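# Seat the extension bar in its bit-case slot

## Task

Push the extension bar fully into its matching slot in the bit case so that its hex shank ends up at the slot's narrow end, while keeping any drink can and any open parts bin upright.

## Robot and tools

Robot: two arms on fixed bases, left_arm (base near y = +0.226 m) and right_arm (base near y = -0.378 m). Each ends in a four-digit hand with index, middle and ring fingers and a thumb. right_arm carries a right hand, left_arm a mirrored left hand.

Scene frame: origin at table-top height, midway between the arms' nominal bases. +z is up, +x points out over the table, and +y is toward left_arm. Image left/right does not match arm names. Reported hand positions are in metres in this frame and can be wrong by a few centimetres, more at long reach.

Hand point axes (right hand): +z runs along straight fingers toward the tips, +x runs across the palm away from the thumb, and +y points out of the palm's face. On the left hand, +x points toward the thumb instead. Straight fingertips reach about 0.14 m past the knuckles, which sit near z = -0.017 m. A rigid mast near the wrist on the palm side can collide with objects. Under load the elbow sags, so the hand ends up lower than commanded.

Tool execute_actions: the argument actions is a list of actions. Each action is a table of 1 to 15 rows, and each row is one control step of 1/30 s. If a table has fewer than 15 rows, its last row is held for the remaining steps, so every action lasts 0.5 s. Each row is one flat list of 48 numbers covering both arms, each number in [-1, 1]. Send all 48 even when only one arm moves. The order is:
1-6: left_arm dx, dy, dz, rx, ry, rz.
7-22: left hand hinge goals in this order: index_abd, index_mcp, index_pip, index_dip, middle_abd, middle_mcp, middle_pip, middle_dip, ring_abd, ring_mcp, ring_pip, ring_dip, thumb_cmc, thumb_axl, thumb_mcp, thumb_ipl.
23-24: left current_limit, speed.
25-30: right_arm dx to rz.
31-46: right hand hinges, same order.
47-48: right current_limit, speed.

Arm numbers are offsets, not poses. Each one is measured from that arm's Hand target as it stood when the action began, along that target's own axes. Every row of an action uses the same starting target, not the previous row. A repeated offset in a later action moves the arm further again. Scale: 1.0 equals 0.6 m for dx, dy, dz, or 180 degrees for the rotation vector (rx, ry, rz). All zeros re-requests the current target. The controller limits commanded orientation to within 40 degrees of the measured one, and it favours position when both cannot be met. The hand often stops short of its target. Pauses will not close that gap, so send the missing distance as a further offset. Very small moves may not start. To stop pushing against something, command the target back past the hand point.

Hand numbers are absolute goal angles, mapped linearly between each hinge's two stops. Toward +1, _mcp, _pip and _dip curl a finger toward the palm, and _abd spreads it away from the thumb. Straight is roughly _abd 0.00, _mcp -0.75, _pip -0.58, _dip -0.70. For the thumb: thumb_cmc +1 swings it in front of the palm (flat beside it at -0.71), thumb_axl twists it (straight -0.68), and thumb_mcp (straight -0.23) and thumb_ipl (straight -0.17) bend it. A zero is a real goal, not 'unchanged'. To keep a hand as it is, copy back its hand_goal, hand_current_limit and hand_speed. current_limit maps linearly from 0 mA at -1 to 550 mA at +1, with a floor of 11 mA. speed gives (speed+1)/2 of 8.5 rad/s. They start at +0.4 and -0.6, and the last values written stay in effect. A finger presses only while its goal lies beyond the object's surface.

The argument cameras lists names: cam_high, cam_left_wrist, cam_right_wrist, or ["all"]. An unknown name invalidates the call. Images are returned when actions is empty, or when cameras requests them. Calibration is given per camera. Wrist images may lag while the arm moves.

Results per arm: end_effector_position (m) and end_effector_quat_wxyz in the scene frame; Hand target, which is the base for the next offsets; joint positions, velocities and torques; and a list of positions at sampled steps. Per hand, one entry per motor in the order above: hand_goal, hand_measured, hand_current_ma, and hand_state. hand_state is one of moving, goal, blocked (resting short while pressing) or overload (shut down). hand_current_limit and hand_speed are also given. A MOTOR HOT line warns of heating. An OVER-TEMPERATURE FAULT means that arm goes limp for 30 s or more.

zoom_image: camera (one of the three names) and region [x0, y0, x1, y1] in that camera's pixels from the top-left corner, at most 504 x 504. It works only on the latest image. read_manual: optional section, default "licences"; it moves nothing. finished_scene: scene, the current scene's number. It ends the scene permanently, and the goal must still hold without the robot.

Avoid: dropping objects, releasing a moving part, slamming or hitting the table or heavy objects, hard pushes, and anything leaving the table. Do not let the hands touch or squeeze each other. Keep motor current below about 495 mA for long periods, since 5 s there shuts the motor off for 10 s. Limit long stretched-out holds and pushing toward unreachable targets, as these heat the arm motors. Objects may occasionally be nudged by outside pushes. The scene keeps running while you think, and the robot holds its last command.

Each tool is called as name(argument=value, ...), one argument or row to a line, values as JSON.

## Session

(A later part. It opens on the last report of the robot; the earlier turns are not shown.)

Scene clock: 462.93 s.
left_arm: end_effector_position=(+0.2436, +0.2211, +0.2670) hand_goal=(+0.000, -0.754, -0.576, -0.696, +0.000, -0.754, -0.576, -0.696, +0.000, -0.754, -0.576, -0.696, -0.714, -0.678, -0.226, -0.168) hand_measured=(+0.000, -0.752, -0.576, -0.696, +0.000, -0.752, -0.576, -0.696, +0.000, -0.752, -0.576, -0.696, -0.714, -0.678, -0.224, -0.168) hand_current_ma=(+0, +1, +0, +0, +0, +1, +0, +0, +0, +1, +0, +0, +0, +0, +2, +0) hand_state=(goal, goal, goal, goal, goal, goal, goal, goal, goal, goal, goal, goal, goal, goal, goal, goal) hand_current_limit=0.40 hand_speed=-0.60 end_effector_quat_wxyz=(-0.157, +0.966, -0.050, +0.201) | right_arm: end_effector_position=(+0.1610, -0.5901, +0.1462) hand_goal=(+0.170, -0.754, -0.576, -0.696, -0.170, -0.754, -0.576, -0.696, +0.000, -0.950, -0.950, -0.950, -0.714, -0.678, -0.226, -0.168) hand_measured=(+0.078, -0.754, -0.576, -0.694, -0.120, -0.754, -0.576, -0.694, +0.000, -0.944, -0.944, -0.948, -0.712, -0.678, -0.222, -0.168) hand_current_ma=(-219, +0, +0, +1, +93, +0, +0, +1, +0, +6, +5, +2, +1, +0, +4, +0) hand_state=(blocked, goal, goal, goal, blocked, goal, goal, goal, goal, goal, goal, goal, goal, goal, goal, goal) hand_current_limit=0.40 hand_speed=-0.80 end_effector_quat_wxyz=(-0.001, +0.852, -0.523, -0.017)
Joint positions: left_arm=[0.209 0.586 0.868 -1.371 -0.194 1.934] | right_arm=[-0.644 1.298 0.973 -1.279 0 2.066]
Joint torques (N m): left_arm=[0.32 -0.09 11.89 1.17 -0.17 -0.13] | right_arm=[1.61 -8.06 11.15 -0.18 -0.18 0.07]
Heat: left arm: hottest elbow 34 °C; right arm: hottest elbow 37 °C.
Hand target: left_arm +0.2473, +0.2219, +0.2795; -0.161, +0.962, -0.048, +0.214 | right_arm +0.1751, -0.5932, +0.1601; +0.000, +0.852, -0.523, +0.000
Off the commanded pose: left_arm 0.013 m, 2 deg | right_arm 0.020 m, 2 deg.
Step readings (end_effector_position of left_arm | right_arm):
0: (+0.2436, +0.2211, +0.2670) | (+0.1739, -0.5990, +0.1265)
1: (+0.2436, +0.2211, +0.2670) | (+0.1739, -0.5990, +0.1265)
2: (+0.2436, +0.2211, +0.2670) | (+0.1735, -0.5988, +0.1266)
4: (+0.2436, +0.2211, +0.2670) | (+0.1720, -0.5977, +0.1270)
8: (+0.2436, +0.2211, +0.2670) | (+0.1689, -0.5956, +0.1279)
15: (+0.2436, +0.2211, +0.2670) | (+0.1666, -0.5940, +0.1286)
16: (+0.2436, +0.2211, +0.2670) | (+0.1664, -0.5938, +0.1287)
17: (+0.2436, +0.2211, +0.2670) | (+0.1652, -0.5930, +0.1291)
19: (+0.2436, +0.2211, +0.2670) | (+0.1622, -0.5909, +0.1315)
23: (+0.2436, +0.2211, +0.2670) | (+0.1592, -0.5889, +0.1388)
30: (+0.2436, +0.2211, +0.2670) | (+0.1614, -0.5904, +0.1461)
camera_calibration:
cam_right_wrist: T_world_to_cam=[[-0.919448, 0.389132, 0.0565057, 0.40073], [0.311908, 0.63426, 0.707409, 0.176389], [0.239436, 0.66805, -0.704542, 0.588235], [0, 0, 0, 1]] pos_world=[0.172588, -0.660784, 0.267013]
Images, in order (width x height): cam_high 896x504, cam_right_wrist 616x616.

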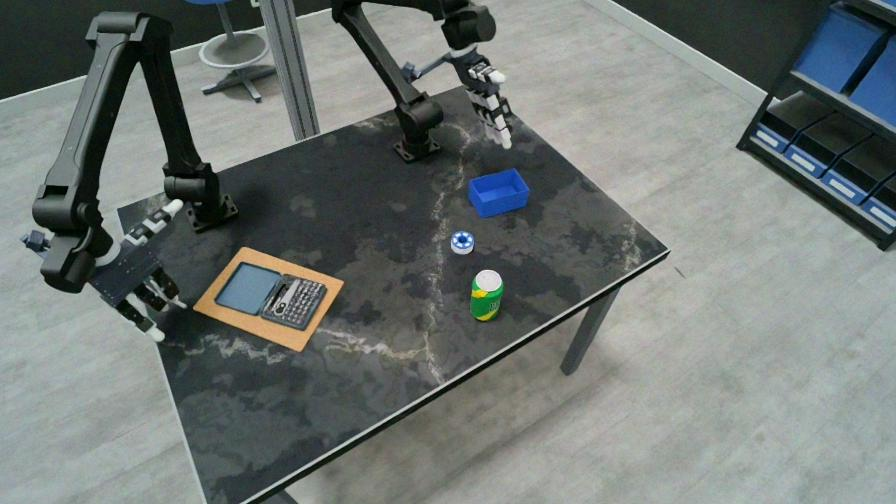

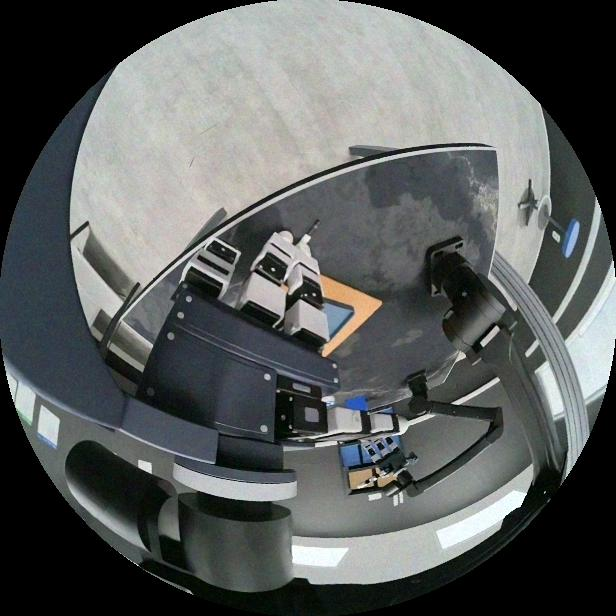

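execute_actions(
  actions=[
    [[0,0,0,0,0,0,0,-0.754,-0.576,-0.696,0,-0.754,-0.576,-0.696,0,-0.754,-0.576,-0.696,-0.714,-0.678,-0.226,-0.168,0.4,-0.6,0,0,-0.06,0,0,0,0.17,-0.754,-0.576,-0.696,-0.17,-0.754,-0.576,-0.696,0,-0.95,-0.95,-0.95,-0.714,-0.678,-0.226,-0.168,0.4,-0.8]],
    [[0,0,0,0,0,0,0,-0.754,-0.576,-0.696,0,-0.754,-0.576,-0.696,0,-0.754,-0.576,-0.696,-0.714,-0.678,-0.226,-0.168,0.4,-0.6,0,0,-0.06,0,0,0,0.17,-0.754,-0.576,-0.696,-0.17,-0.754,-0.576,-0.696,0,-0.95,-0.95,-0.95,-0.714,-0.678,-0.226,-0.168,0.4,-0.8]],
  ],
  cameras=["cam_right_wrist","cam_high"],
)

zoom_image(
  camera="cam_right_wrist",
  region=[270, 200, 340, 270],
)

zoom_image(
  camera="cam_high",
  region=[110, 230, 210, 330],
)

Scene clock: 479.27 s.
left_arm: end_effector_position=(+0.2436, +0.2211, +0.2670) hand_goal=(+0.000, -0.754, -0.576, -0.696, +0.000, -0.754, -0.576, -0.696, +0.000, -0.754, -0.576, -0.696, -0.714, -0.678, -0.226, -0.168) hand_measured=(+0.000, -0.752, -0.576, -0.696, +0.000, -0.752, -0.576, -0.696, +0.000, -0.752, -0.576, -0.696, -0.714, -0.678, -0.224, -0.168) hand_current_ma=(+0, +1, +0, +0, +0, +1, +0, +0, +0, +1, +0, +0, +0, +0, +2, +0) hand_state=(goal, goal, goal, goal, goal, goal, goal, goal, goal, goal, goal, goal, goal, goal, goal, goal) hand_current_limit=0.40 hand_speed=-0.60 end_effector_quat_wxyz=(-0.157, +0.966, -0.050, +0.201) | right_arm: end_effector_position=(+0.1632, -0.5916, +0.2185) hand_goal=(+0.170, -0.754, -0.576, -0.696, -0.170, -0.754, -0.576, -0.696, +0.000, -0.950, -0.950, -0.950, -0.714, -0.678, -0.226, -0.168) hand_measured=(+0.078, -0.754, -0.576, -0.694, -0.120, -0.754, -0.576, -0.694, +0.000, -0.944, -0.944, -0.948, -0.712, -0.678, -0.222, -0.168) hand_current_ma=(-219, +0, +0, +1, +93, +0, +0, +1, +0, +6, +5, +2, +1, +0, +4, +0) hand_state=(blocked, goal, goal, goal, blocked, goal, goal, goal, goal, goal, goal, goal, goal, goal, goal, goal) hand_current_limit=0.40 hand_speed=-0.80 end_effector_quat_wxyz=(-0.001, +0.852, -0.523, -0.015)
Joint positions: left_arm=[0.209 0.586 0.868 -1.371 -0.194 1.934] | right_arm=[-0.644 1.258 1.133 -1.475 0 2.066]
Joint torques (N m): left_arm=[0.38 -0.09 11.89 1.18 -0.17 -0.13] | right_arm=[1.49 -7.53 11.59 -0.13 -0.17 0.07]
Heat: left arm: hottest elbow 34 °C; right arm: hottest elbow 38 °C.
Hand target: left_arm +0.2473, +0.2219, +0.2795; -0.161, +0.962, -0.048, +0.214 | right_arm +0.1750, -0.5933, +0.2321; +0.000, +0.852, -0.523, +0.000
Off the commanded pose: left_arm 0.013 m, 2 deg | right_arm 0.018 m, 2 deg.
Step readings (end_effector_position of left_arm | right_arm):
0: (+0.2436, +0.2211, +0.2670) | (+0.1610, -0.5901, +0.1462)
1: (+0.2436, +0.2211, +0.2670) | (+0.1609, -0.5900, +0.1464)
2: (+0.2436, +0.2211, +0.2670) | (+0.1599, -0.5894, +0.1478)
4: (+0.2436, +0.2211, +0.2670) | (+0.1586, -0.5885, +0.1542)
8: (+0.2436, +0.2211, +0.2670) | (+0.1605, -0.5897, +0.1714)
15: (+0.2436, +0.2211, +0.2670) | (+0.1632, -0.5916, +0.1839)
16: (+0.2436, +0.2211, +0.2670) | (+0.1627, -0.5913, +0.1840)
17: (+0.2436, +0.2211, +0.2670) | (+0.1615, -0.5904, +0.1853)
19: (+0.2436, +0.2211, +0.2670) | (+0.1596, -0.5891, +0.1917)
23: (+0.2436, +0.2211, +0.2670) | (+0.1619, -0.5907, +0.2082)
30: (+0.2436, +0.2211, +0.2670) | (+0.1639, -0.5921, +0.2182)
camera_calibration:
cam_right_wrist: T_world_to_cam=[[-0.919602, 0.389297, 0.0527206, 0.400169], [0.309677, 0.635773, 0.707031, 0.126819], [0.241727, 0.666514, -0.705215, 0.638497], [0, 0, 0, 1]] pos_world=[0.174382, -0.661979, 0.339515]
Images, in order (width x height): cam_high 896x504, cam_right_wrist 616x616.

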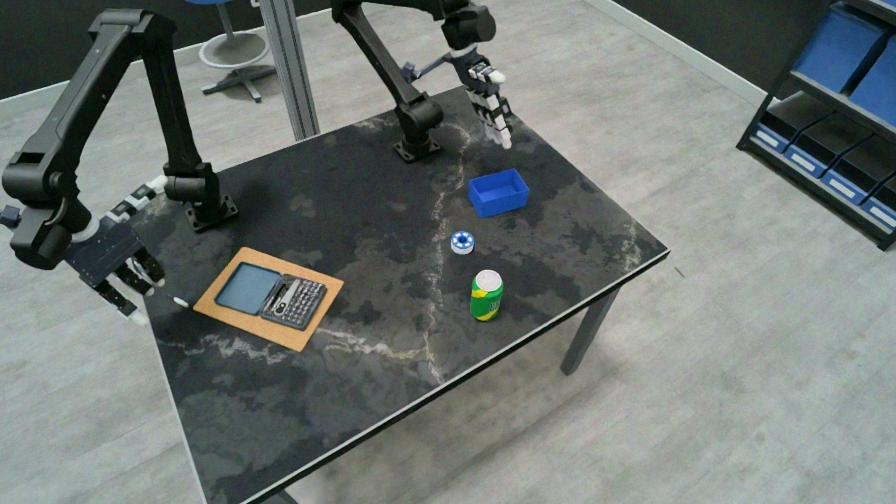

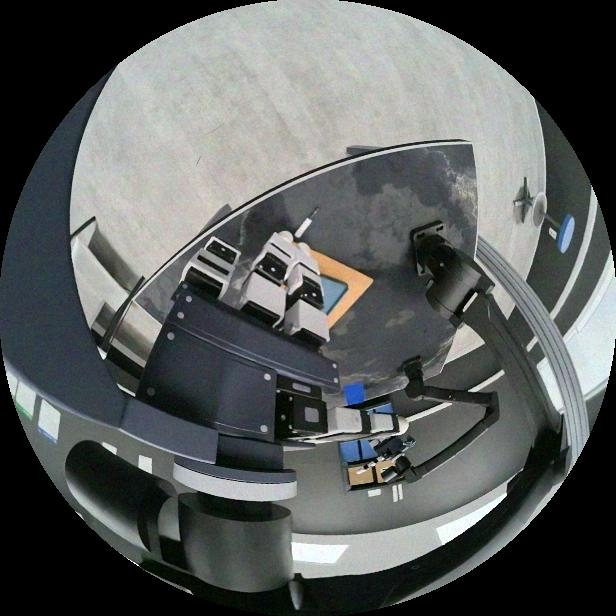

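Scaled by 7.200 from the camera's 616x616 image, which has a finer 880x880 frame.

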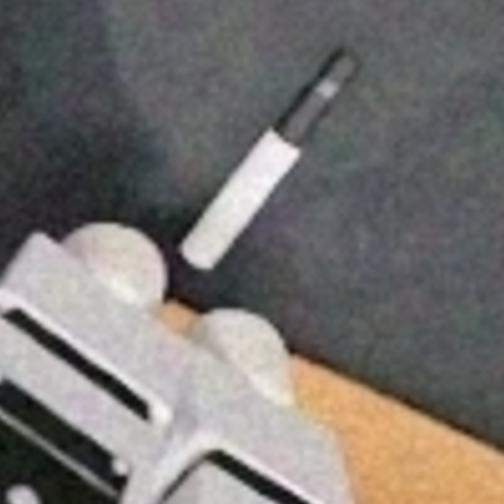

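Scaled by 5.040 from the camera's 896x504 image, which has a finer 1280x720 frame.

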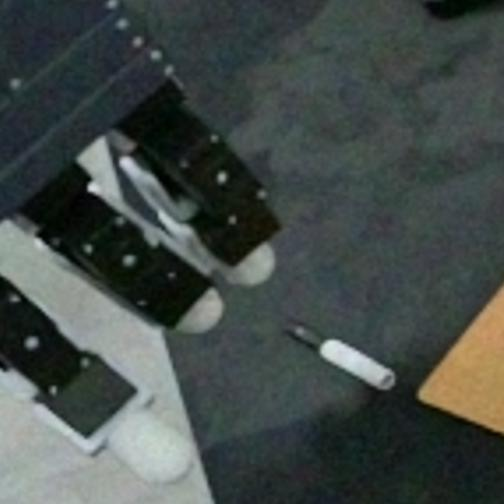

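execute_actions(
  actions=[
    [[0,0,0,0,0,0,0,-0.754,-0.576,-0.696,0,-0.754,-0.576,-0.696,0,-0.754,-0.576,-0.696,-0.714,-0.678,-0.226,-0.168,0.4,-0.6,-0.0843,0.0143,0,0,0,-0.0361,-0.05,-0.754,-0.576,-0.696,0,-0.95,-0.95,-0.95,0,-0.754,-0.576,-0.696,-0.714,-0.678,-0.226,-0.168,0.2,-0.4]],
    [[0,0,0,0,0,0,0,-0.754,-0.576,-0.696,0,-0.754,-0.576,-0.696,0,-0.754,-0.576,-0.696,-0.714,-0.678,-0.226,-0.168,0.4,-0.6,0,0,0.064,0,0,0,0.133,-0.754,-0.576,-0.696,0,-0.95,-0.95,-0.95,-0.133,-0.754,-0.576,-0.696,-0.714,-0.678,-0.226,-0.168,0.2,-0.4]],
    [[0,0,0,0,0,0,0,-0.754,-0.576,-0.696,0,-0.754,-0.576,-0.696,0,-0.754,-0.576,-0.696,-0.714,-0.678,-0.226,-0.168,0.4,-0.6,0,0,0.064,0,0,0,0.133,-0.754,-0.576,-0.696,0,-0.95,-0.95,-0.95,-0.133,-0.754,-0.576,-0.696,-0.714,-0.678,-0.226,-0.168,0.2,-0.4]],
  ],
  cameras=["cam_right_wrist","cam_high"],
)

zoom_image(
  camera="cam_right_wrist",
  region=[230, 180, 350, 310],
)

zoom_image(
  camera="cam_high",
  region=[110, 230, 210, 330],
)

Scene clock: 523.67 s.
left_arm: end_effector_position=(+0.2436, +0.2211, +0.2670) hand_goal=(+0.000, -0.754, -0.576, -0.696, +0.000, -0.754, -0.576, -0.696, +0.000, -0.754, -0.576, -0.696, -0.714, -0.678, -0.226, -0.168) hand_measured=(+0.000, -0.752, -0.576, -0.696, +0.000, -0.752, -0.576, -0.696, +0.000, -0.752, -0.576, -0.696, -0.714, -0.678, -0.224, -0.168) hand_current_ma=(+0, +1, +0, +0, +0, +1, +0, +0, +0, +1, +0, +0, +0, +0, +2, +0) hand_state=(goal, goal, goal, goal, goal, goal, goal, goal, goal, goal, goal, goal, goal, goal, goal, goal) hand_current_limit=0.40 hand_speed=-0.60 end_effector_quat_wxyz=(-0.157, +0.966, -0.050, +0.201) | right_arm: end_effector_position=(+0.1392, -0.5529, +0.1583) hand_goal=(+0.132, -0.754, -0.576, -0.696, +0.000, -0.950, -0.950, -0.950, -0.134, -0.754, -0.576, -0.696, -0.714, -0.678, -0.226, -0.168) hand_measured=(+0.128, -0.754, -0.576, -0.694, -0.002, -0.940, -0.944, -0.946, -0.130, -0.754, -0.578, -0.698, -0.712, -0.678, -0.222, -0.168) hand_current_ma=(-2, +0, +0, +1, -1, +11, +5, +3, +3, +0, -2, -2, +1, +0, +4, +0) hand_state=(goal, goal, goal, goal, goal, goal, goal, goal, goal, goal, goal, goal, goal, goal, goal, goal) hand_current_limit=0.20 hand_speed=-0.40 end_effector_quat_wxyz=(+0.000, +0.874, -0.486, +0.000)
Joint positions: left_arm=[0.209 0.586 0.868 -1.371 -0.194 1.934] | right_arm=[-0.566 1.14 0.883 -1.313 0 2.057]
Joint torques (N m): left_arm=[0.38 -0.09 11.89 1.18 -0.17 -0.13] | right_arm=[1.61 -4.78 8.12 0.59 -0.13 -0.13]
Heat: left arm: hottest elbow 34 °C; right arm: hottest elbow 45 °C.
Hand target: left_arm +0.2473, +0.2219, +0.2795; -0.161, +0.962, -0.048, +0.214 | right_arm +0.1446, -0.5520, +0.1553; +0.000, +0.881, -0.474, +0.000
Off the commanded pose: left_arm 0.013 m, 2 deg | right_arm 0.006 m, 2 deg.
Step readings (end_effector_position of left_arm | right_arm):
0: (+0.2436, +0.2211, +0.2670) | (+0.1632, -0.5916, +0.2185)
1: (+0.2436, +0.2211, +0.2670) | (+0.1631, -0.5915, +0.2186)
2: (+0.2436, +0.2211, +0.2670) | (+0.1628, -0.5907, +0.2195)
4: (+0.2436, +0.2211, +0.2670) | (+0.1598, -0.5847, +0.2207)
8: (+0.2436, +0.2211, +0.2670) | (+0.1476, -0.5647, +0.2278)
15: (+0.2436, +0.2211, +0.2670) | (+0.1437, -0.5559, +0.2362)
16: (+0.2436, +0.2211, +0.2670) | (+0.1435, -0.5558, +0.2357)
17: (+0.2436, +0.2211, +0.2670) | (+0.1432, -0.5556, +0.2340)
19: (+0.2436, +0.2211, +0.2670) | (+0.1423, -0.5550, +0.2248)
23: (+0.2436, +0.2211, +0.2670) | (+0.1362, -0.5514, +0.2037)
30: (+0.2436, +0.2211, +0.2670) | (+0.1383, -0.5525, +0.1965)
31: (+0.2436, +0.2211, +0.2670) | (+0.1386, -0.5526, +0.1962)
32: (+0.2436, +0.2211, +0.2670) | (+0.1393, -0.5531, +0.1943)
34: (+0.2436, +0.2211, +0.2670) | (+0.1411, -0.5541, +0.1859)
38: (+0.2436, +0.2211, +0.2670) | (+0.1376, -0.5521, +0.1671)
45: (+0.2436, +0.2211, +0.2670) | (+0.1386, -0.5526, +0.1585)
camera_calibration:
cam_right_wrist: T_world_to_cam=[[-0.951201, 0.307677, 0.0234722, 0.330218], [0.234234, 0.670438, 0.704022, 0.182373], [0.200875, 0.675164, -0.70979, 0.58732], [0, 0, 0, 1]] pos_world=[0.153408, -0.620408, 0.280729]
Images, in order (width x height): cam_high 896x504, cam_right_wrist 616x616.

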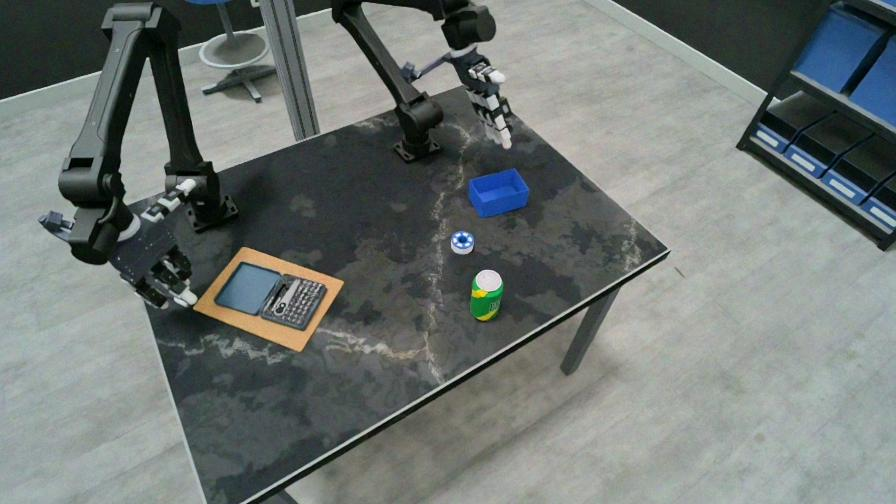

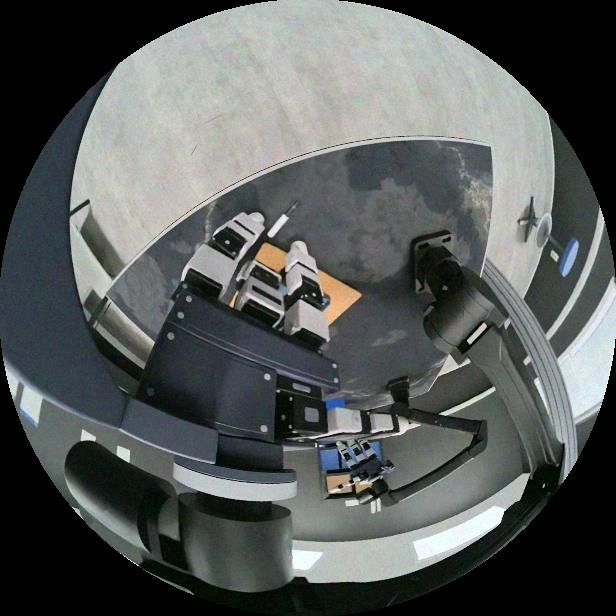

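Scaled by 3.877 from the camera's 616x616 image, which has a finer 880x880 frame.

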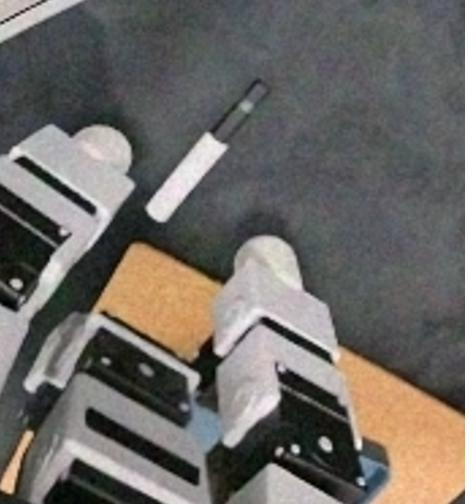

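Scaled by 5.040 from the camera's 896x504 image, which has a finer 1280x720 frame.

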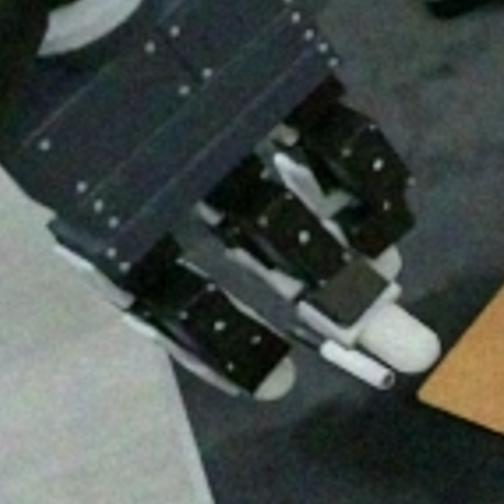

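execute_actions(
  actions=[
    [[0,0,0,0,0,0,0,-0.754,-0.576,-0.696,0,-0.754,-0.576,-0.696,0,-0.754,-0.576,-0.696,-0.714,-0.678,-0.226,-0.168,0.4,-0.6,0.0057,0.0023,0.025,0,0,0,0.25,-0.754,-0.576,-0.696,0,-0.95,-0.95,-0.95,-0.25,-0.754,-0.576,-0.696,-0.714,-0.678,-0.226,-0.168,0.2,-0.6]],
    [[0,0,0,0,0,0,0,-0.754,-0.576,-0.696,0,-0.754,-0.576,-0.696,0,-0.754,-0.576,-0.696,-0.714,-0.678,-0.226,-0.168,0.4,-0.6,0,0,0.025,0,0,0,0.25,-0.754,-0.576,-0.696,0,-0.95,-0.95,-0.95,-0.25,-0.754,-0.576,-0.696,-0.714,-0.678,-0.226,-0.168,0.2,-0.6]],
  ],
  cameras=["cam_right_wrist","cam_high"],
)

zoom_image(
  camera="cam_right_wrist",
  region=[240, 180, 340, 280],
)

zoom_image(
  camera="cam_high",
  region=[130, 250, 210, 330],
)

Scene clock: 542.43 s.
left_arm: end_effector_position=(+0.2436, +0.2211, +0.2670) hand_goal=(+0.000, -0.754, -0.576, -0.696, +0.000, -0.754, -0.576, -0.696, +0.000, -0.754, -0.576, -0.696, -0.714, -0.678, -0.226, -0.168) hand_measured=(+0.000, -0.752, -0.576, -0.696, +0.000, -0.752, -0.576, -0.696, +0.000, -0.752, -0.576, -0.696, -0.714, -0.678, -0.224, -0.168) hand_current_ma=(+0, +1, +0, +0, +0, +1, +0, +0, +0, +1, +0, +0, +0, +0, +2, +0) hand_state=(goal, goal, goal, goal, goal, goal, goal, goal, goal, goal, goal, goal, goal, goal, goal, goal) hand_current_limit=0.40 hand_speed=-0.60 end_effector_quat_wxyz=(-0.157, +0.966, -0.050, +0.201) | right_arm: end_effector_position=(+0.1427, -0.5553, +0.1297) hand_goal=(+0.250, -0.754, -0.576, -0.696, +0.000, -0.950, -0.950, -0.950, -0.250, -0.754, -0.576, -0.696, -0.714, -0.678, -0.226, -0.168) hand_measured=(+0.246, -0.754, -0.576, -0.694, -0.002, -0.940, -0.944, -0.946, -0.244, -0.754, -0.578, -0.698, -0.712, -0.678, -0.222, -0.168) hand_current_ma=(-3, +0, +0, +1, -1, +11, +5, +3, +5, +0, -2, -2, +1, +0, +4, +0) hand_state=(goal, goal, goal, goal, goal, goal, goal, goal, goal, goal, goal, goal, goal, goal, goal, goal) hand_current_limit=0.20 hand_speed=-0.60 end_effector_quat_wxyz=(+0.000, +0.875, -0.483, +0.003)
Joint positions: left_arm=[0.209 0.586 0.868 -1.371 -0.194 1.934] | right_arm=[-0.566 1.173 0.83 -1.222 0 2.051]
Joint torques (N m): left_arm=[0.32 -0.09 11.89 1.2 -0.17 -0.13] | right_arm=[0.97 -4.89 7.69 0.64 -0.13 -0.18]
Heat: left arm: hottest elbow 34 °C; right arm: hottest elbow 42 °C.
Hand target: left_arm +0.2473, +0.2219, +0.2795; -0.161, +0.962, -0.048, +0.214 | right_arm +0.1454, -0.5557, +0.1254; +0.000, +0.881, -0.474, +0.001
Off the commanded pose: left_arm 0.013 m, 2 deg | right_arm 0.005 m, 1 deg.
Step readings (end_effector_position of left_arm | right_arm):
0: (+0.2436, +0.2211, +0.2670) | (+0.1392, -0.5529, +0.1583)
1: (+0.2436, +0.2211, +0.2670) | (+0.1393, -0.5530, +0.1583)
2: (+0.2436, +0.2211, +0.2670) | (+0.1397, -0.5532, +0.1578)
4: (+0.2436, +0.2211, +0.2670) | (+0.1415, -0.5543, +0.1553)
8: (+0.2436, +0.2211, +0.2670) | (+0.1421, -0.5548, +0.1488)
15: (+0.2436, +0.2211, +0.2670) | (+0.1423, -0.5550, +0.1448)
16: (+0.2436, +0.2211, +0.2670) | (+0.1425, -0.5551, +0.1447)
17: (+0.2436, +0.2211, +0.2670) | (+0.1428, -0.5553, +0.1440)
19: (+0.2436, +0.2211, +0.2670) | (+0.1438, -0.5559, +0.1408)
23: (+0.2436, +0.2211, +0.2670) | (+0.1424, -0.5551, +0.1335)
30: (+0.2436, +0.2211, +0.2670) | (+0.1425, -0.5552, +0.1297)
camera_calibration:
cam_right_wrist: T_world_to_cam=[[-0.952913, 0.302694, 0.0182687, 0.333119], [0.227436, 0.673548, 0.703283, 0.206118], [0.200574, 0.674322, -0.710676, 0.567596], [0, 0, 0, 1]] pos_world=[0.15671, -0.622406, 0.252331]
Images, in order (width x height): cam_high 896x504, cam_right_wrist 616x616.

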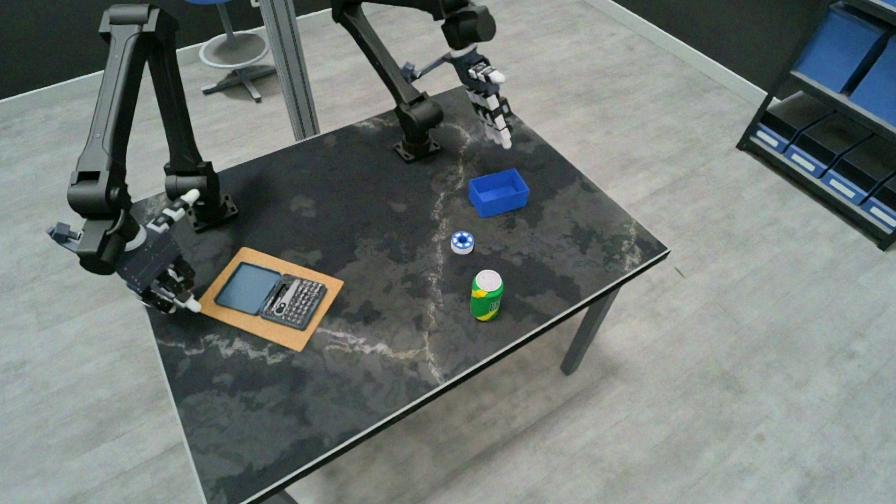

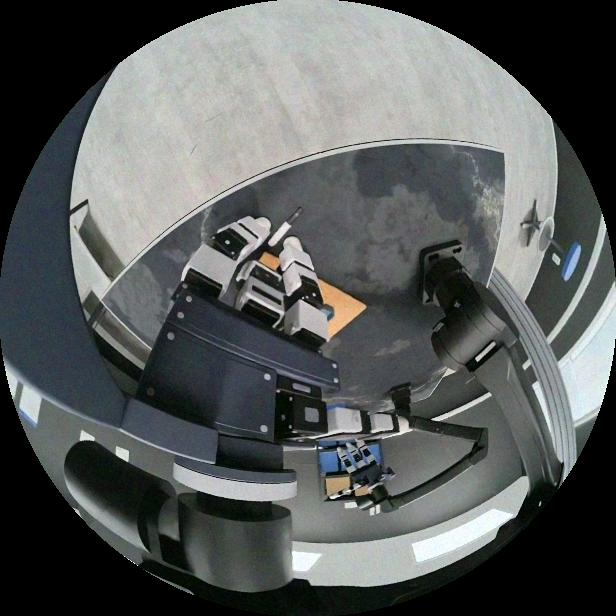

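Scaled by 5.040 from the camera's 616x616 image, which has a finer 880x880 frame.

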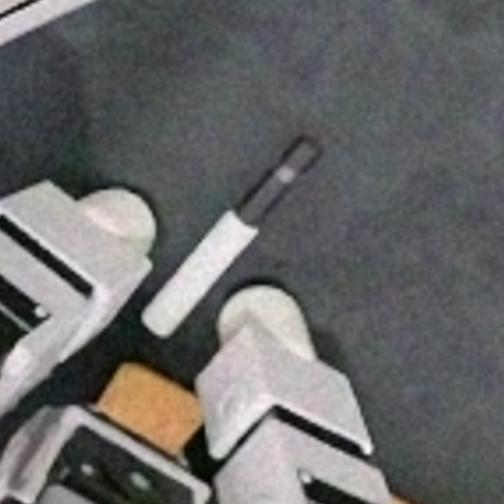

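Scaled by 6.300 from the camera's 896x504 image, which has a finer 1280x720 frame.

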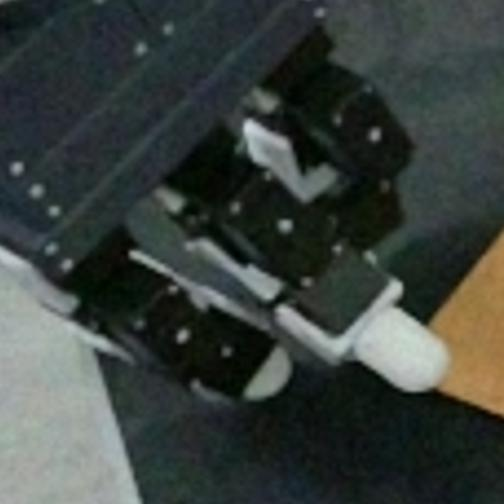

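execute_actions(
  actions=[
    [[0,0,0,0,0,0,0,-0.754,-0.576,-0.696,0,-0.754,-0.576,-0.696,0,-0.754,-0.576,-0.696,-0.714,-0.678,-0.226,-0.168,0.4,-0.6,0,0,0.0107,0,0,0,0.27,-0.754,-0.576,-0.696,0,-0.95,-0.95,-0.95,-0.27,-0.754,-0.576,-0.696,-0.714,-0.678,-0.226,-0.168,0.2,-0.6]],
    [[0,0,0,0,0,0,0,-0.754,-0.576,-0.696,0,-0.754,-0.576,-0.696,0,-0.754,-0.576,-0.696,-0.714,-0.678,-0.226,-0.168,0.4,-0.6,0,0,0.004,0,0,0,0.33,-0.754,-0.576,-0.696,0,-0.95,-0.95,-0.95,-0.33,-0.754,-0.576,-0.696,-0.714,-0.678,-0.226,-0.168,0.2,-0.8]],
    [[0,0,0,0,0,0,0,-0.754,-0.576,-0.696,0,-0.754,-0.576,-0.696,0,-0.754,-0.576,-0.696,-0.714,-0.678,-0.226,-0.168,0.4,-0.6,0,0,0.003,0,0,0,0.48,-0.754,-0.576,-0.696,0,-0.95,-0.95,-0.95,-0.48,-0.754,-0.576,-0.696,-0.714,-0.678,-0.226,-0.168,0.2,-0.8]],
  ],
  cameras=["cam_right_wrist","cam_high"],
)

zoom_image(
  camera="cam_right_wrist",
  region=[240, 180, 340, 280],
)

zoom_image(
  camera="cam_high",
  region=[130, 250, 210, 330],
)

Scene clock: 550.57 s.
left_arm: end_effector_position=(+0.2436, +0.2211, +0.2670) hand_goal=(+0.000, -0.754, -0.576, -0.696, +0.000, -0.754, -0.576, -0.696, +0.000, -0.754, -0.576, -0.696, -0.714, -0.678, -0.226, -0.168) hand_measured=(+0.000, -0.752, -0.576, -0.696, +0.000, -0.752, -0.576, -0.696, +0.000, -0.752, -0.576, -0.696, -0.714, -0.678, -0.224, -0.168) hand_current_ma=(+0, +1, +0, +0, +0, +1, +0, +0, +0, +1, +0, +0, +0, +0, +2, +0) hand_state=(goal, goal, goal, goal, goal, goal, goal, goal, goal, goal, goal, goal, goal, goal, goal, goal) hand_current_limit=0.40 hand_speed=-0.60 end_effector_quat_wxyz=(-0.157, +0.966, -0.050, +0.201) | right_arm: end_effector_position=(+0.1444, -0.5563, +0.1227) hand_goal=(+0.480, -0.754, -0.576, -0.696, +0.000, -0.950, -0.950, -0.950, -0.480, -0.754, -0.576, -0.696, -0.714, -0.678, -0.226, -0.168) hand_measured=(+0.362, -0.752, -0.576, -0.694, -0.002, -0.944, -0.946, -0.946, -0.350, -0.754, -0.578, -0.698, -0.712, -0.678, -0.222, -0.168) hand_current_ma=(-311, +1, +0, +1, -1, +5, +3, +3, +330, +0, -1, -2, +1, +0, +4, +0) hand_state=(blocked, goal, goal, goal, goal, goal, goal, goal, blocked, goal, goal, goal, goal, goal, goal, goal) hand_current_limit=0.20 hand_speed=-0.80 end_effector_quat_wxyz=(+0.000, +0.876, -0.483, +0.007)
Joint positions: left_arm=[0.209 0.586 0.868 -1.371 -0.194 1.934] | right_arm=[-0.566 1.179 0.817 -1.194 0 2.051]
Joint torques (N m): left_arm=[0.38 -0.03 11.89 1.18 -0.17 -0.14] | right_arm=[1.08 -4.48 7.1 0.8 -0.12 -0.17]
Heat: left arm: hottest elbow 34 °C; right arm: hottest elbow 41 °C.
Hand target: left_arm +0.2473, +0.2219, +0.2795; -0.161, +0.962, -0.048, +0.214 | right_arm +0.1453, -0.5557, +0.1147; +0.000, +0.881, -0.474, +0.000
Off the commanded pose: left_arm 0.013 m, 2 deg | right_arm 0.008 m, 1 deg.
Step readings (end_effector_position of left_arm | right_arm):
0: (+0.2436, +0.2211, +0.2670) | (+0.1427, -0.5553, +0.1297)
1: (+0.2436, +0.2211, +0.2670) | (+0.1427, -0.5553, +0.1297)
2: (+0.2436, +0.2211, +0.2670) | (+0.1429, -0.5555, +0.1295)
4: (+0.2436, +0.2211, +0.2670) | (+0.1436, -0.5558, +0.1284)
8: (+0.2436, +0.2211, +0.2670) | (+0.1432, -0.5556, +0.1255)
15: (+0.2436, +0.2211, +0.2670) | (+0.1436, -0.5558, +0.1250)
16: (+0.2436, +0.2211, +0.2670) | (+0.1437, -0.5559, +0.1250)
17: (+0.2436, +0.2211, +0.2670) | (+0.1438, -0.5560, +0.1249)
19: (+0.2436, +0.2211, +0.2670) | (+0.1439, -0.5560, +0.1241)
23: (+0.2436, +0.2211, +0.2670) | (+0.1440, -0.5561, +0.1231)
30: (+0.2436, +0.2211, +0.2670) | (+0.1440, -0.5561, +0.1231)
31: (+0.2436, +0.2211, +0.2670) | (+0.1440, -0.5561, +0.1231)
32: (+0.2436, +0.2211, +0.2670) | (+0.1443, -0.5563, +0.1231)
34: (+0.2436, +0.2211, +0.2670) | (+0.1444, -0.5563, +0.1227)
38: (+0.2436, +0.2211, +0.2670) | (+0.1444, -0.5563, +0.1227)
45: (+0.2436, +0.2211, +0.2670) | (+0.1444, -0.5563, +0.1227)
camera_calibration:
cam_right_wrist: T_world_to_cam=[[-0.953146, 0.302355, 0.00968898, 0.336042], [0.221818, 0.676766, 0.701986, 0.21405], [0.205692, 0.671245, -0.712125, 0.560648], [0, 0, 0, 1]] pos_world=[0.157496, -0.622797, 0.245736]
Images, in order (width x height): cam_high 896x504, cam_right_wrist 616x616.

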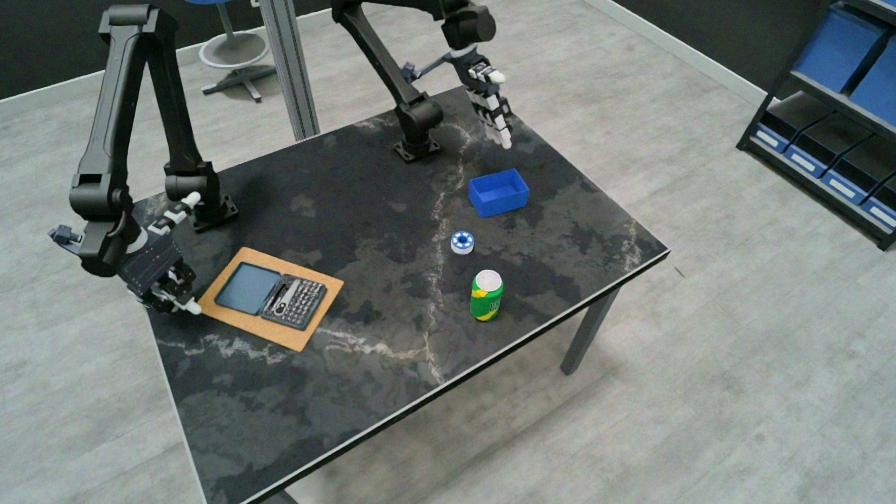

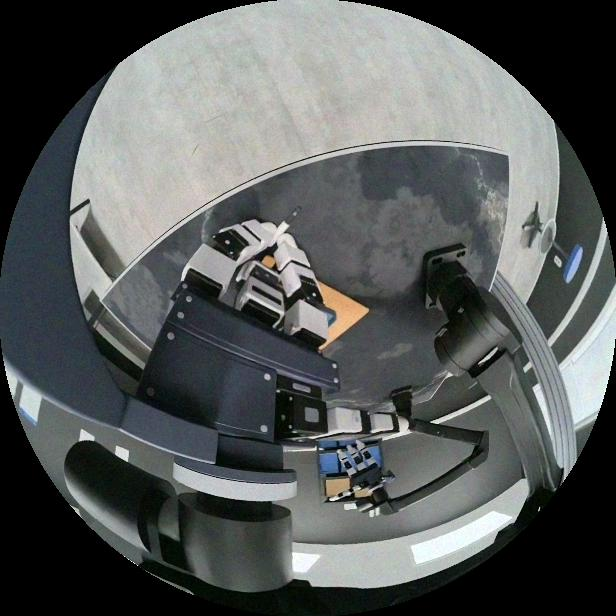

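Scaled by 5.040 from the camera's 616x616 image, which has a finer 880x880 frame.

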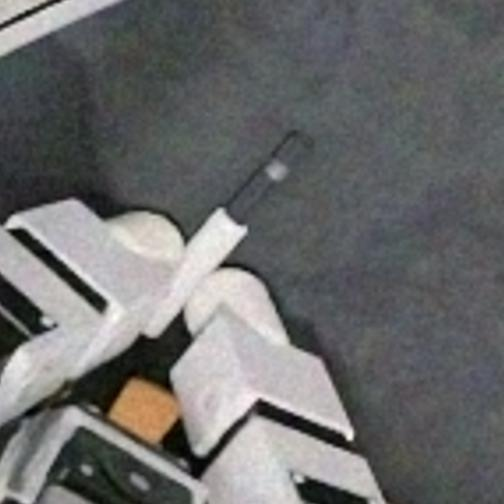

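Scaled by 6.300 from the camera's 896x504 image, which has a finer 1280x720 frame.

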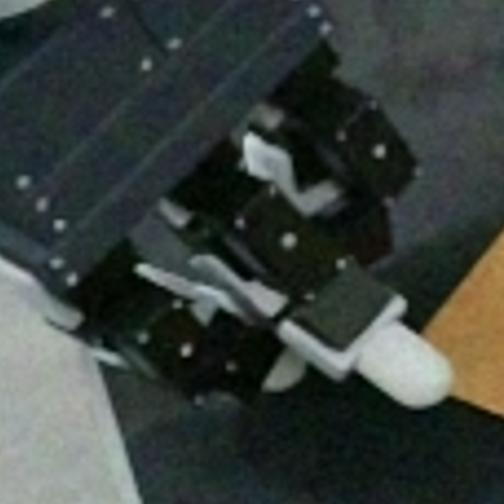

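execute_actions(
  actions=[
    [[0,0,0,0,0,0,0,-0.754,-0.576,-0.696,0,-0.754,-0.576,-0.696,0,-0.754,-0.576,-0.696,-0.714,-0.678,-0.226,-0.168,0.4,-0.6,0,0,-0.03,0,0,0,0.48,-0.754,-0.576,-0.696,0,-0.95,-0.95,-0.95,-0.48,-0.754,-0.576,-0.696,-0.714,-0.678,-0.226,-0.168,0.2,-0.8]],
    [[0,0,0,0,0,0,0,-0.754,-0.576,-0.696,0,-0.754,-0.576,-0.696,0,-0.754,-0.576,-0.696,-0.714,-0.678,-0.226,-0.168,0.4,-0.6,0,0,-0.03,0,0,0,0.48,-0.754,-0.576,-0.696,0,-0.95,-0.95,-0.95,-0.48,-0.754,-0.576,-0.696,-0.714,-0.678,-0.226,-0.168,0.2,-0.8]],
    [[0,0,0,0,0,0,0,-0.754,-0.576,-0.696,0,-0.754,-0.576,-0.696,0,-0.754,-0.576,-0.696,-0.714,-0.678,-0.226,-0.168,0.4,-0.6,0,0,-0.03,0,0,0,0.48,-0.754,-0.576,-0.696,0,-0.95,-0.95,-0.95,-0.48,-0.754,-0.576,-0.696,-0.714,-0.678,-0.226,-0.168,0.2,-0.8]],
  ],
  cameras=["cam_right_wrist","cam_high"],
)

zoom_image(
  camera="cam_right_wrist",
  region=[240, 180, 340, 280],
)

zoom_image(
  camera="cam_high",
  region=[130, 240, 210, 320],
)

Scene clock: 562.57 s.
left_arm: end_effector_position=(+0.2436, +0.2211, +0.2670) hand_goal=(+0.000, -0.754, -0.576, -0.696, +0.000, -0.754, -0.576, -0.696, +0.000, -0.754, -0.576, -0.696, -0.714, -0.678, -0.226, -0.168) hand_measured=(+0.000, -0.752, -0.576, -0.696, +0.000, -0.752, -0.576, -0.696, +0.000, -0.752, -0.576, -0.696, -0.714, -0.678, -0.224, -0.168) hand_current_ma=(+0, +1, +0, +0, +0, +1, +0, +0, +0, +1, +0, +0, +0, +0, +2, +0) hand_state=(goal, goal, goal, goal, goal, goal, goal, goal, goal, goal, goal, goal, goal, goal, goal, goal) hand_current_limit=0.40 hand_speed=-0.60 end_effector_quat_wxyz=(-0.157, +0.966, -0.050, +0.201) | right_arm: end_effector_position=(+0.1322, -0.5492, +0.1539) hand_goal=(+0.480, -0.754, -0.576, -0.696, +0.000, -0.950, -0.950, -0.950, -0.480, -0.754, -0.576, -0.696, -0.714, -0.678, -0.226, -0.168) hand_measured=(+0.362, -0.752, -0.576, -0.694, -0.002, -0.944, -0.946, -0.946, -0.350, -0.754, -0.578, -0.698, -0.712, -0.678, -0.222, -0.168) hand_current_ma=(-311, +2, +0, +1, -1, +5, +3, +2, +330, +0, -1, -2, +1, +0, +4, +0) hand_state=(blocked, goal, goal, goal, goal, goal, goal, goal, blocked, goal, goal, goal, goal, goal, goal, goal) hand_current_limit=0.20 hand_speed=-0.80 end_effector_quat_wxyz=(-0.001, +0.875, -0.483, -0.017)
Joint positions: left_arm=[0.209 0.586 0.868 -1.371 -0.194 1.934] | right_arm=[-0.566 1.147 0.87 -1.329 0 2.051]
Joint torques (N m): left_arm=[0.32 -0.09 11.9 1.18 -0.17 -0.14] | right_arm=[1.14 -5.66 11.43 -0.23 -0.11 -0.17]
Heat: left arm: hottest elbow 34 °C; right arm: hottest elbow 40 °C.
Hand target: left_arm +0.2473, +0.2219, +0.2795; -0.161, +0.962, -0.048, +0.214 | right_arm +0.1452, -0.5556, +0.1687; +0.000, +0.881, -0.474, +0.000
Off the commanded pose: left_arm 0.013 m, 2 deg | right_arm 0.021 m, 2 deg.
Step readings (end_effector_position of left_arm | right_arm):
0: (+0.2436, +0.2211, +0.2670) | (+0.1444, -0.5563, +0.1227)
1: (+0.2436, +0.2211, +0.2670) | (+0.1444, -0.5563, +0.1227)
2: (+0.2436, +0.2211, +0.2670) | (+0.1444, -0.5563, +0.1227)
4: (+0.2436, +0.2211, +0.2670) | (+0.1434, -0.5558, +0.1230)
8: (+0.2436, +0.2211, +0.2670) | (+0.1400, -0.5538, +0.1239)
15: (+0.2436, +0.2211, +0.2670) | (+0.1382, -0.5527, +0.1244)
16: (+0.2436, +0.2211, +0.2670) | (+0.1380, -0.5526, +0.1245)
17: (+0.2436, +0.2211, +0.2670) | (+0.1370, -0.5520, +0.1249)
19: (+0.2436, +0.2211, +0.2670) | (+0.1340, -0.5503, +0.1263)
23: (+0.2436, +0.2211, +0.2670) | (+0.1302, -0.5480, +0.1307)
30: (+0.2436, +0.2211, +0.2670) | (+0.1315, -0.5488, +0.1353)
31: (+0.2436, +0.2211, +0.2670) | (+0.1315, -0.5488, +0.1356)
32: (+0.2436, +0.2211, +0.2670) | (+0.1308, -0.5484, +0.1363)
34: (+0.2436, +0.2211, +0.2670) | (+0.1299, -0.5479, +0.1397)
38: (+0.2436, +0.2211, +0.2670) | (+0.1311, -0.5486, +0.1484)
45: (+0.2436, +0.2211, +0.2670) | (+0.1325, -0.5494, +0.1538)
camera_calibration:
cam_right_wrist: T_world_to_cam=[[-0.951687, 0.301523, 0.0581055, 0.313818], [0.252089, 0.659121, 0.708527, 0.175326], [0.175338, 0.688943, -0.703288, 0.593025], [0, 0, 0, 1]] pos_world=[0.150479, -0.618745, 0.274609]
Images, in order (width x height): cam_high 896x504, cam_right_wrist 616x616.

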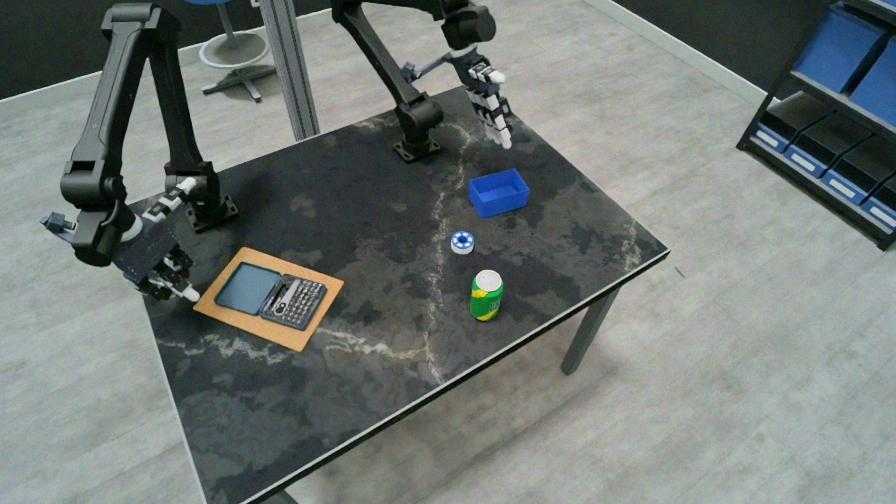

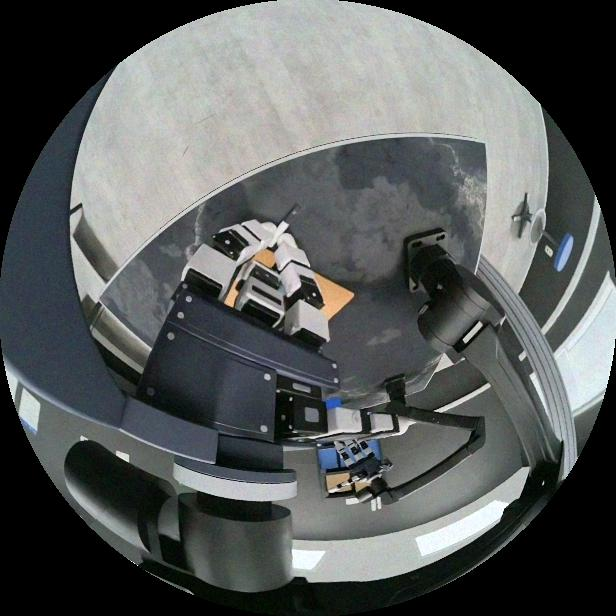

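Scaled by 5.040 from the camera's 616x616 image, which has a finer 880x880 frame.

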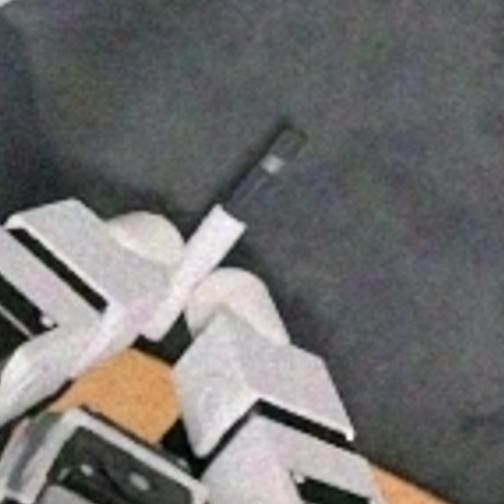

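Scaled by 6.300 from the camera's 896x504 image, which has a finer 1280x720 frame.

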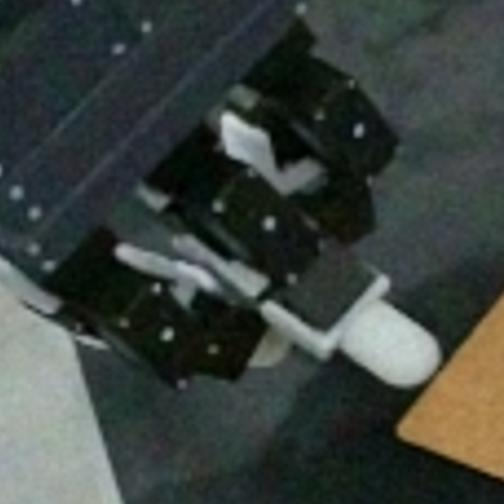

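execute_actions(
  actions=[
    [[0,0,0,0,0,0,0,-0.754,-0.576,-0.696,0,-0.754,-0.576,-0.696,0,-0.754,-0.576,-0.696,-0.714,-0.678,-0.226,-0.168,0.4,-0.6,0,0,-0.065,0,0,0,0.48,-0.754,-0.576,-0.696,0,-0.95,-0.95,-0.95,-0.48,-0.754,-0.576,-0.696,-0.714,-0.678,-0.226,-0.168,0.2,-0.8]],
    [[0,0,0,0,0,0,0,-0.754,-0.576,-0.696,0,-0.754,-0.576,-0.696,0,-0.754,-0.576,-0.696,-0.714,-0.678,-0.226,-0.168,0.4,-0.6,0,0,-0.065,0,0,0,0.48,-0.754,-0.576,-0.696,0,-0.95,-0.95,-0.95,-0.48,-0.754,-0.576,-0.696,-0.714,-0.678,-0.226,-0.168,0.2,-0.8]],
    [[0,0,0,0,0,0,0,-0.754,-0.576,-0.696,0,-0.754,-0.576,-0.696,0,-0.754,-0.576,-0.696,-0.714,-0.678,-0.226,-0.168,0.4,-0.6,-0.0077,-0.0755,0,0,0,-0.088,0.48,-0.754,-0.576,-0.696,0,-0.95,-0.95,-0.95,-0.48,-0.754,-0.576,-0.696,-0.714,-0.678,-0.226,-0.168,0.2,-0.8]],
    [[0,0,0,0,0,0,0,-0.754,-0.576,-0.696,0,-0.754,-0.576,-0.696,0,-0.754,-0.576,-0.696,-0.714,-0.678,-0.226,-0.168,0.4,-0.6,0.0133,-0.0747,0,0,0,-0.088,0.48,-0.754,-0.576,-0.696,0,-0.95,-0.95,-0.95,-0.48,-0.754,-0.576,-0.696,-0.714,-0.678,-0.226,-0.168,0.2,-0.8]],
    [[0,0,0,0,0,0,0,-0.754,-0.576,-0.696,0,-0.754,-0.576,-0.696,0,-0.754,-0.576,-0.696,-0.714,-0.678,-0.226,-0.168,0.4,-0.6,0.0332,-0.0683,0,0,0,-0.088,0.48,-0.754,-0.576,-0.696,0,-0.95,-0.95,-0.95,-0.48,-0.754,-0.576,-0.696,-0.714,-0.678,-0.226,-0.168,0.2,-0.8]],
    [[0,0,0,0,0,0,0,-0.754,-0.576,-0.696,0,-0.754,-0.576,-0.696,0,-0.754,-0.576,-0.696,-0.714,-0.678,-0.226,-0.168,0.4,-0.6,0.0505,-0.0567,0,0,0,-0.088,0.48,-0.754,-0.576,-0.696,0,-0.95,-0.95,-0.95,-0.48,-0.754,-0.576,-0.696,-0.714,-0.678,-0.226,-0.168,0.2,-0.8]],
    [[0,0,0,0,0,0,0,-0.754,-0.576,-0.696,0,-0.754,-0.576,-0.696,0,-0.754,-0.576,-0.696,-0.714,-0.678,-0.226,-0.168,0.4,-0.6,0.0642,-0.0407,0,0,0,-0.088,0.48,-0.754,-0.576,-0.696,0,-0.95,-0.95,-0.95,-0.48,-0.754,-0.576,-0.696,-0.714,-0.678,-0.226,-0.168,0.2,-0.8]],
    [[0,0,0,0,0,0,0,-0.754,-0.576,-0.696,0,-0.754,-0.576,-0.696,0,-0.754,-0.576,-0.696,-0.714,-0.678,-0.226,-0.168,0.4,-0.6,0.0727,-0.0217,0,0,0,-0.088,0.48,-0.754,-0.576,-0.696,0,-0.95,-0.95,-0.95,-0.48,-0.754,-0.576,-0.696,-0.714,-0.678,-0.226,-0.168,0.2,-0.8]],
  ],
  cameras=["cam_right_wrist","cam_high"],
)

zoom_image(
  camera="cam_right_wrist",
  region=[230, 160, 350, 280],
)

Scene clock: 596.90 s.
left_arm: end_effector_position=(+0.2436, +0.2211, +0.2670) hand_goal=(+0.000, -0.754, -0.576, -0.696, +0.000, -0.754, -0.576, -0.696, +0.000, -0.754, -0.576, -0.696, -0.714, -0.678, -0.226, -0.168) hand_measured=(+0.000, -0.752, -0.576, -0.696, +0.000, -0.752, -0.576, -0.696, +0.000, -0.752, -0.576, -0.696, -0.714, -0.678, -0.224, -0.168) hand_current_ma=(+0, +1, +0, +0, +0, +1, +0, +0, +0, +1, +0, +0, +0, +0, +2, +0) hand_state=(goal, goal, goal, goal, goal, goal, goal, goal, goal, goal, goal, goal, goal, goal, goal, goal) hand_current_limit=0.40 hand_speed=-0.60 end_effector_quat_wxyz=(-0.157, +0.966, -0.050, +0.201) | right_arm: end_effector_position=(+0.3380, -0.3888, +0.2328) hand_goal=(+0.480, -0.754, -0.576, -0.696, +0.000, -0.950, -0.950, -0.950, -0.480, -0.754, -0.576, -0.696, -0.714, -0.678, -0.226, -0.168) hand_measured=(+0.396, -0.752, -0.576, -0.694, +0.004, -0.946, -0.946, -0.946, -0.380, -0.754, -0.578, -0.698, -0.712, -0.678, -0.222, -0.168) hand_current_ma=(-194, +2, +0, +1, +2, +3, +2, +2, +245, +0, -1, -2, +1, +0, +4, +0) hand_state=(blocked, goal, goal, goal, goal, goal, goal, goal, blocked, goal, goal, goal, goal, goal, goal, goal) hand_current_limit=0.20 hand_speed=-0.80 end_effector_quat_wxyz=(+0.000, +0.947, +0.321, -0.021)
Joint positions: left_arm=[0.209 0.586 0.868 -1.371 -0.194 1.934] | right_arm=[0.174 1.265 1.182 -1.529 0.005 1.129]
Joint torques (N m): left_arm=[0.38 -0.03 11.89 1.17 -0.17 -0.13] | right_arm=[0.73 -6.77 12.19 0.46 -0.18 -0.15]
Heat: left arm: hottest elbow 35 °C; right arm: hottest elbow 45 °C.
Hand target: left_arm +0.2473, +0.2219, +0.2795; -0.161, +0.962, -0.048, +0.214 | right_arm +0.3568, -0.3827, +0.2468; +0.000, +0.944, +0.330, +0.000
Off the commanded pose: left_arm 0.013 m, 2 deg | right_arm 0.024 m, 3 deg.
Step readings (end_effector_position of left_arm | right_arm):
0: (+0.2436, +0.2211, +0.2670) | (+0.1322, -0.5492, +0.1539)
1: (+0.2436, +0.2211, +0.2670) | (+0.1321, -0.5492, +0.1542)
2: (+0.2436, +0.2211, +0.2670) | (+0.1309, -0.5485, +0.1557)
4: (+0.2436, +0.2211, +0.2670) | (+0.1296, -0.5477, +0.1629)
8: (+0.2436, +0.2211, +0.2670) | (+0.1324, -0.5494, +0.1820)
15: (+0.2436, +0.2211, +0.2670) | (+0.1352, -0.5510, +0.1946)
16: (+0.2436, +0.2211, +0.2670) | (+0.1346, -0.5507, +0.1948)
17: (+0.2436, +0.2211, +0.2670) | (+0.1332, -0.5499, +0.1963)
19: (+0.2436, +0.2211, +0.2670) | (+0.1311, -0.5486, +0.2036)
23: (+0.2436, +0.2211, +0.2670) | (+0.1342, -0.5504, +0.2222)
30: (+0.2436, +0.2211, +0.2670) | (+0.1361, -0.5515, +0.2322)
31: (+0.2436, +0.2211, +0.2670) | (+0.1360, -0.5514, +0.2323)
32: (+0.2436, +0.2211, +0.2670) | (+0.1367, -0.5508, +0.2324)
34: (+0.2436, +0.2211, +0.2670) | (+0.1435, -0.5455, +0.2325)
38: (+0.2436, +0.2211, +0.2670) | (+0.1626, -0.5269, +0.2322)
45: (+0.2436, +0.2211, +0.2670) | (+0.1683, -0.5224, +0.2321)
46: (+0.2436, +0.2211, +0.2670) | (+0.1684, -0.5225, +0.2321)
47: (+0.2436, +0.2211, +0.2670) | (+0.1694, -0.5224, +0.2322)
49: (+0.2436, +0.2211, +0.2670) | (+0.1755, -0.5171, +0.2323)
53: (+0.2436, +0.2211, +0.2670) | (+0.1921, -0.4981, +0.2329)
60: (+0.2436, +0.2211, +0.2670) | (+0.2002, -0.4949, +0.2338)
61: (+0.2436, +0.2211, +0.2670) | (+0.2005, -0.4950, +0.2336)
62: (+0.2436, +0.2211, +0.2670) | (+0.2018, -0.4949, +0.2337)
64: (+0.2436, +0.2211, +0.2670) | (+0.2084, -0.4902, +0.2340)
68: (+0.2436, +0.2211, +0.2670) | (+0.2248, -0.4717, +0.2342)
75: (+0.2436, +0.2211, +0.2670) | (+0.2328, -0.4681, +0.2335)
76: (+0.2436, +0.2211, +0.2670) | (+0.2332, -0.4682, +0.2334)
77: (+0.2436, +0.2211, +0.2670) | (+0.2347, -0.4678, +0.2336)
79: (+0.2436, +0.2211, +0.2670) | (+0.2414, -0.4637, +0.2345)
83: (+0.2436, +0.2211, +0.2670) | (+0.2572, -0.4460, +0.2352)
90: (+0.2436, +0.2211, +0.2670) | (+0.2655, -0.4419, +0.2335)
91: (+0.2436, +0.2211, +0.2670) | (+0.2661, -0.4420, +0.2335)
92: (+0.2436, +0.2211, +0.2670) | (+0.2677, -0.4414, +0.2336)
94: (+0.2436, +0.2211, +0.2670) | (+0.2748, -0.4374, +0.2348)
98: (+0.2436, +0.2211, +0.2670) | (+0.2911, -0.4211, +0.2357)
105: (+0.2436, +0.2211, +0.2670) | (+0.3008, -0.4158, +0.2336)
106: (+0.2436, +0.2211, +0.2670) | (+0.3014, -0.4157, +0.2334)
107: (+0.2436, +0.2211, +0.2670) | (+0.3032, -0.4151, +0.2336)
109: (+0.2436, +0.2211, +0.2670) | (+0.3102, -0.4110, +0.2347)
113: (+0.2436, +0.2211, +0.2670) | (+0.3259, -0.3961, +0.2356)
120: (+0.2436, +0.2211, +0.2670) | (+0.3358, -0.3896, +0.2330)
camera_calibration:
cam_right_wrist: T_world_to_cam=[[-0.213047, -0.975953, 0.046113, -0.286782], [-0.661752, 0.178859, 0.728075, 0.0794145], [-0.718815, 0.124599, -0.683945, 0.580087], [0, 0, 0, 1]] pos_world=[0.40843, -0.366368, 0.352152]
Images, in order (width x height): cam_high 896x504, cam_right_wrist 616x616.

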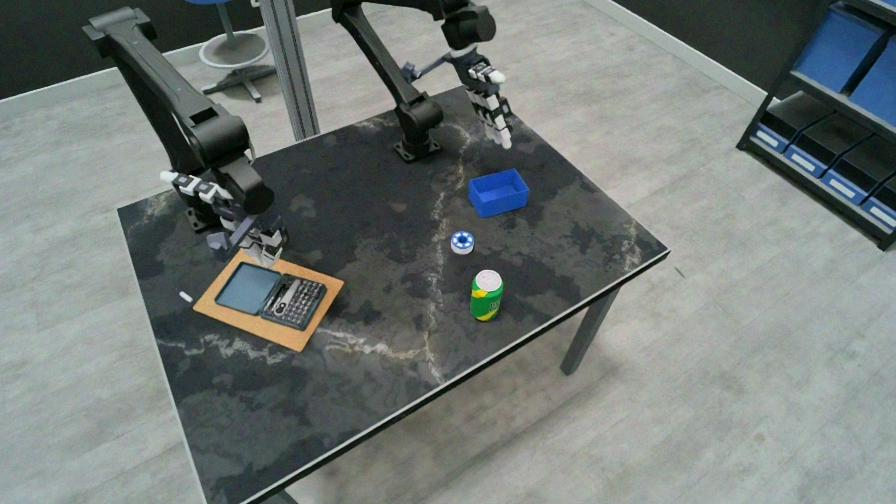

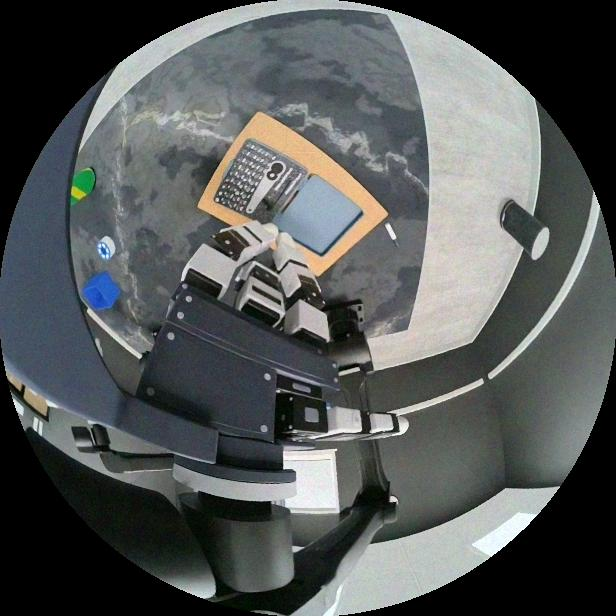

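Scaled by 4.200 from the camera's 616x616 image, which has a finer 880x880 frame.

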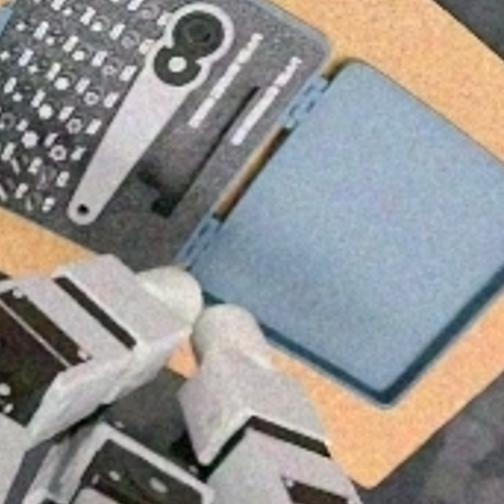

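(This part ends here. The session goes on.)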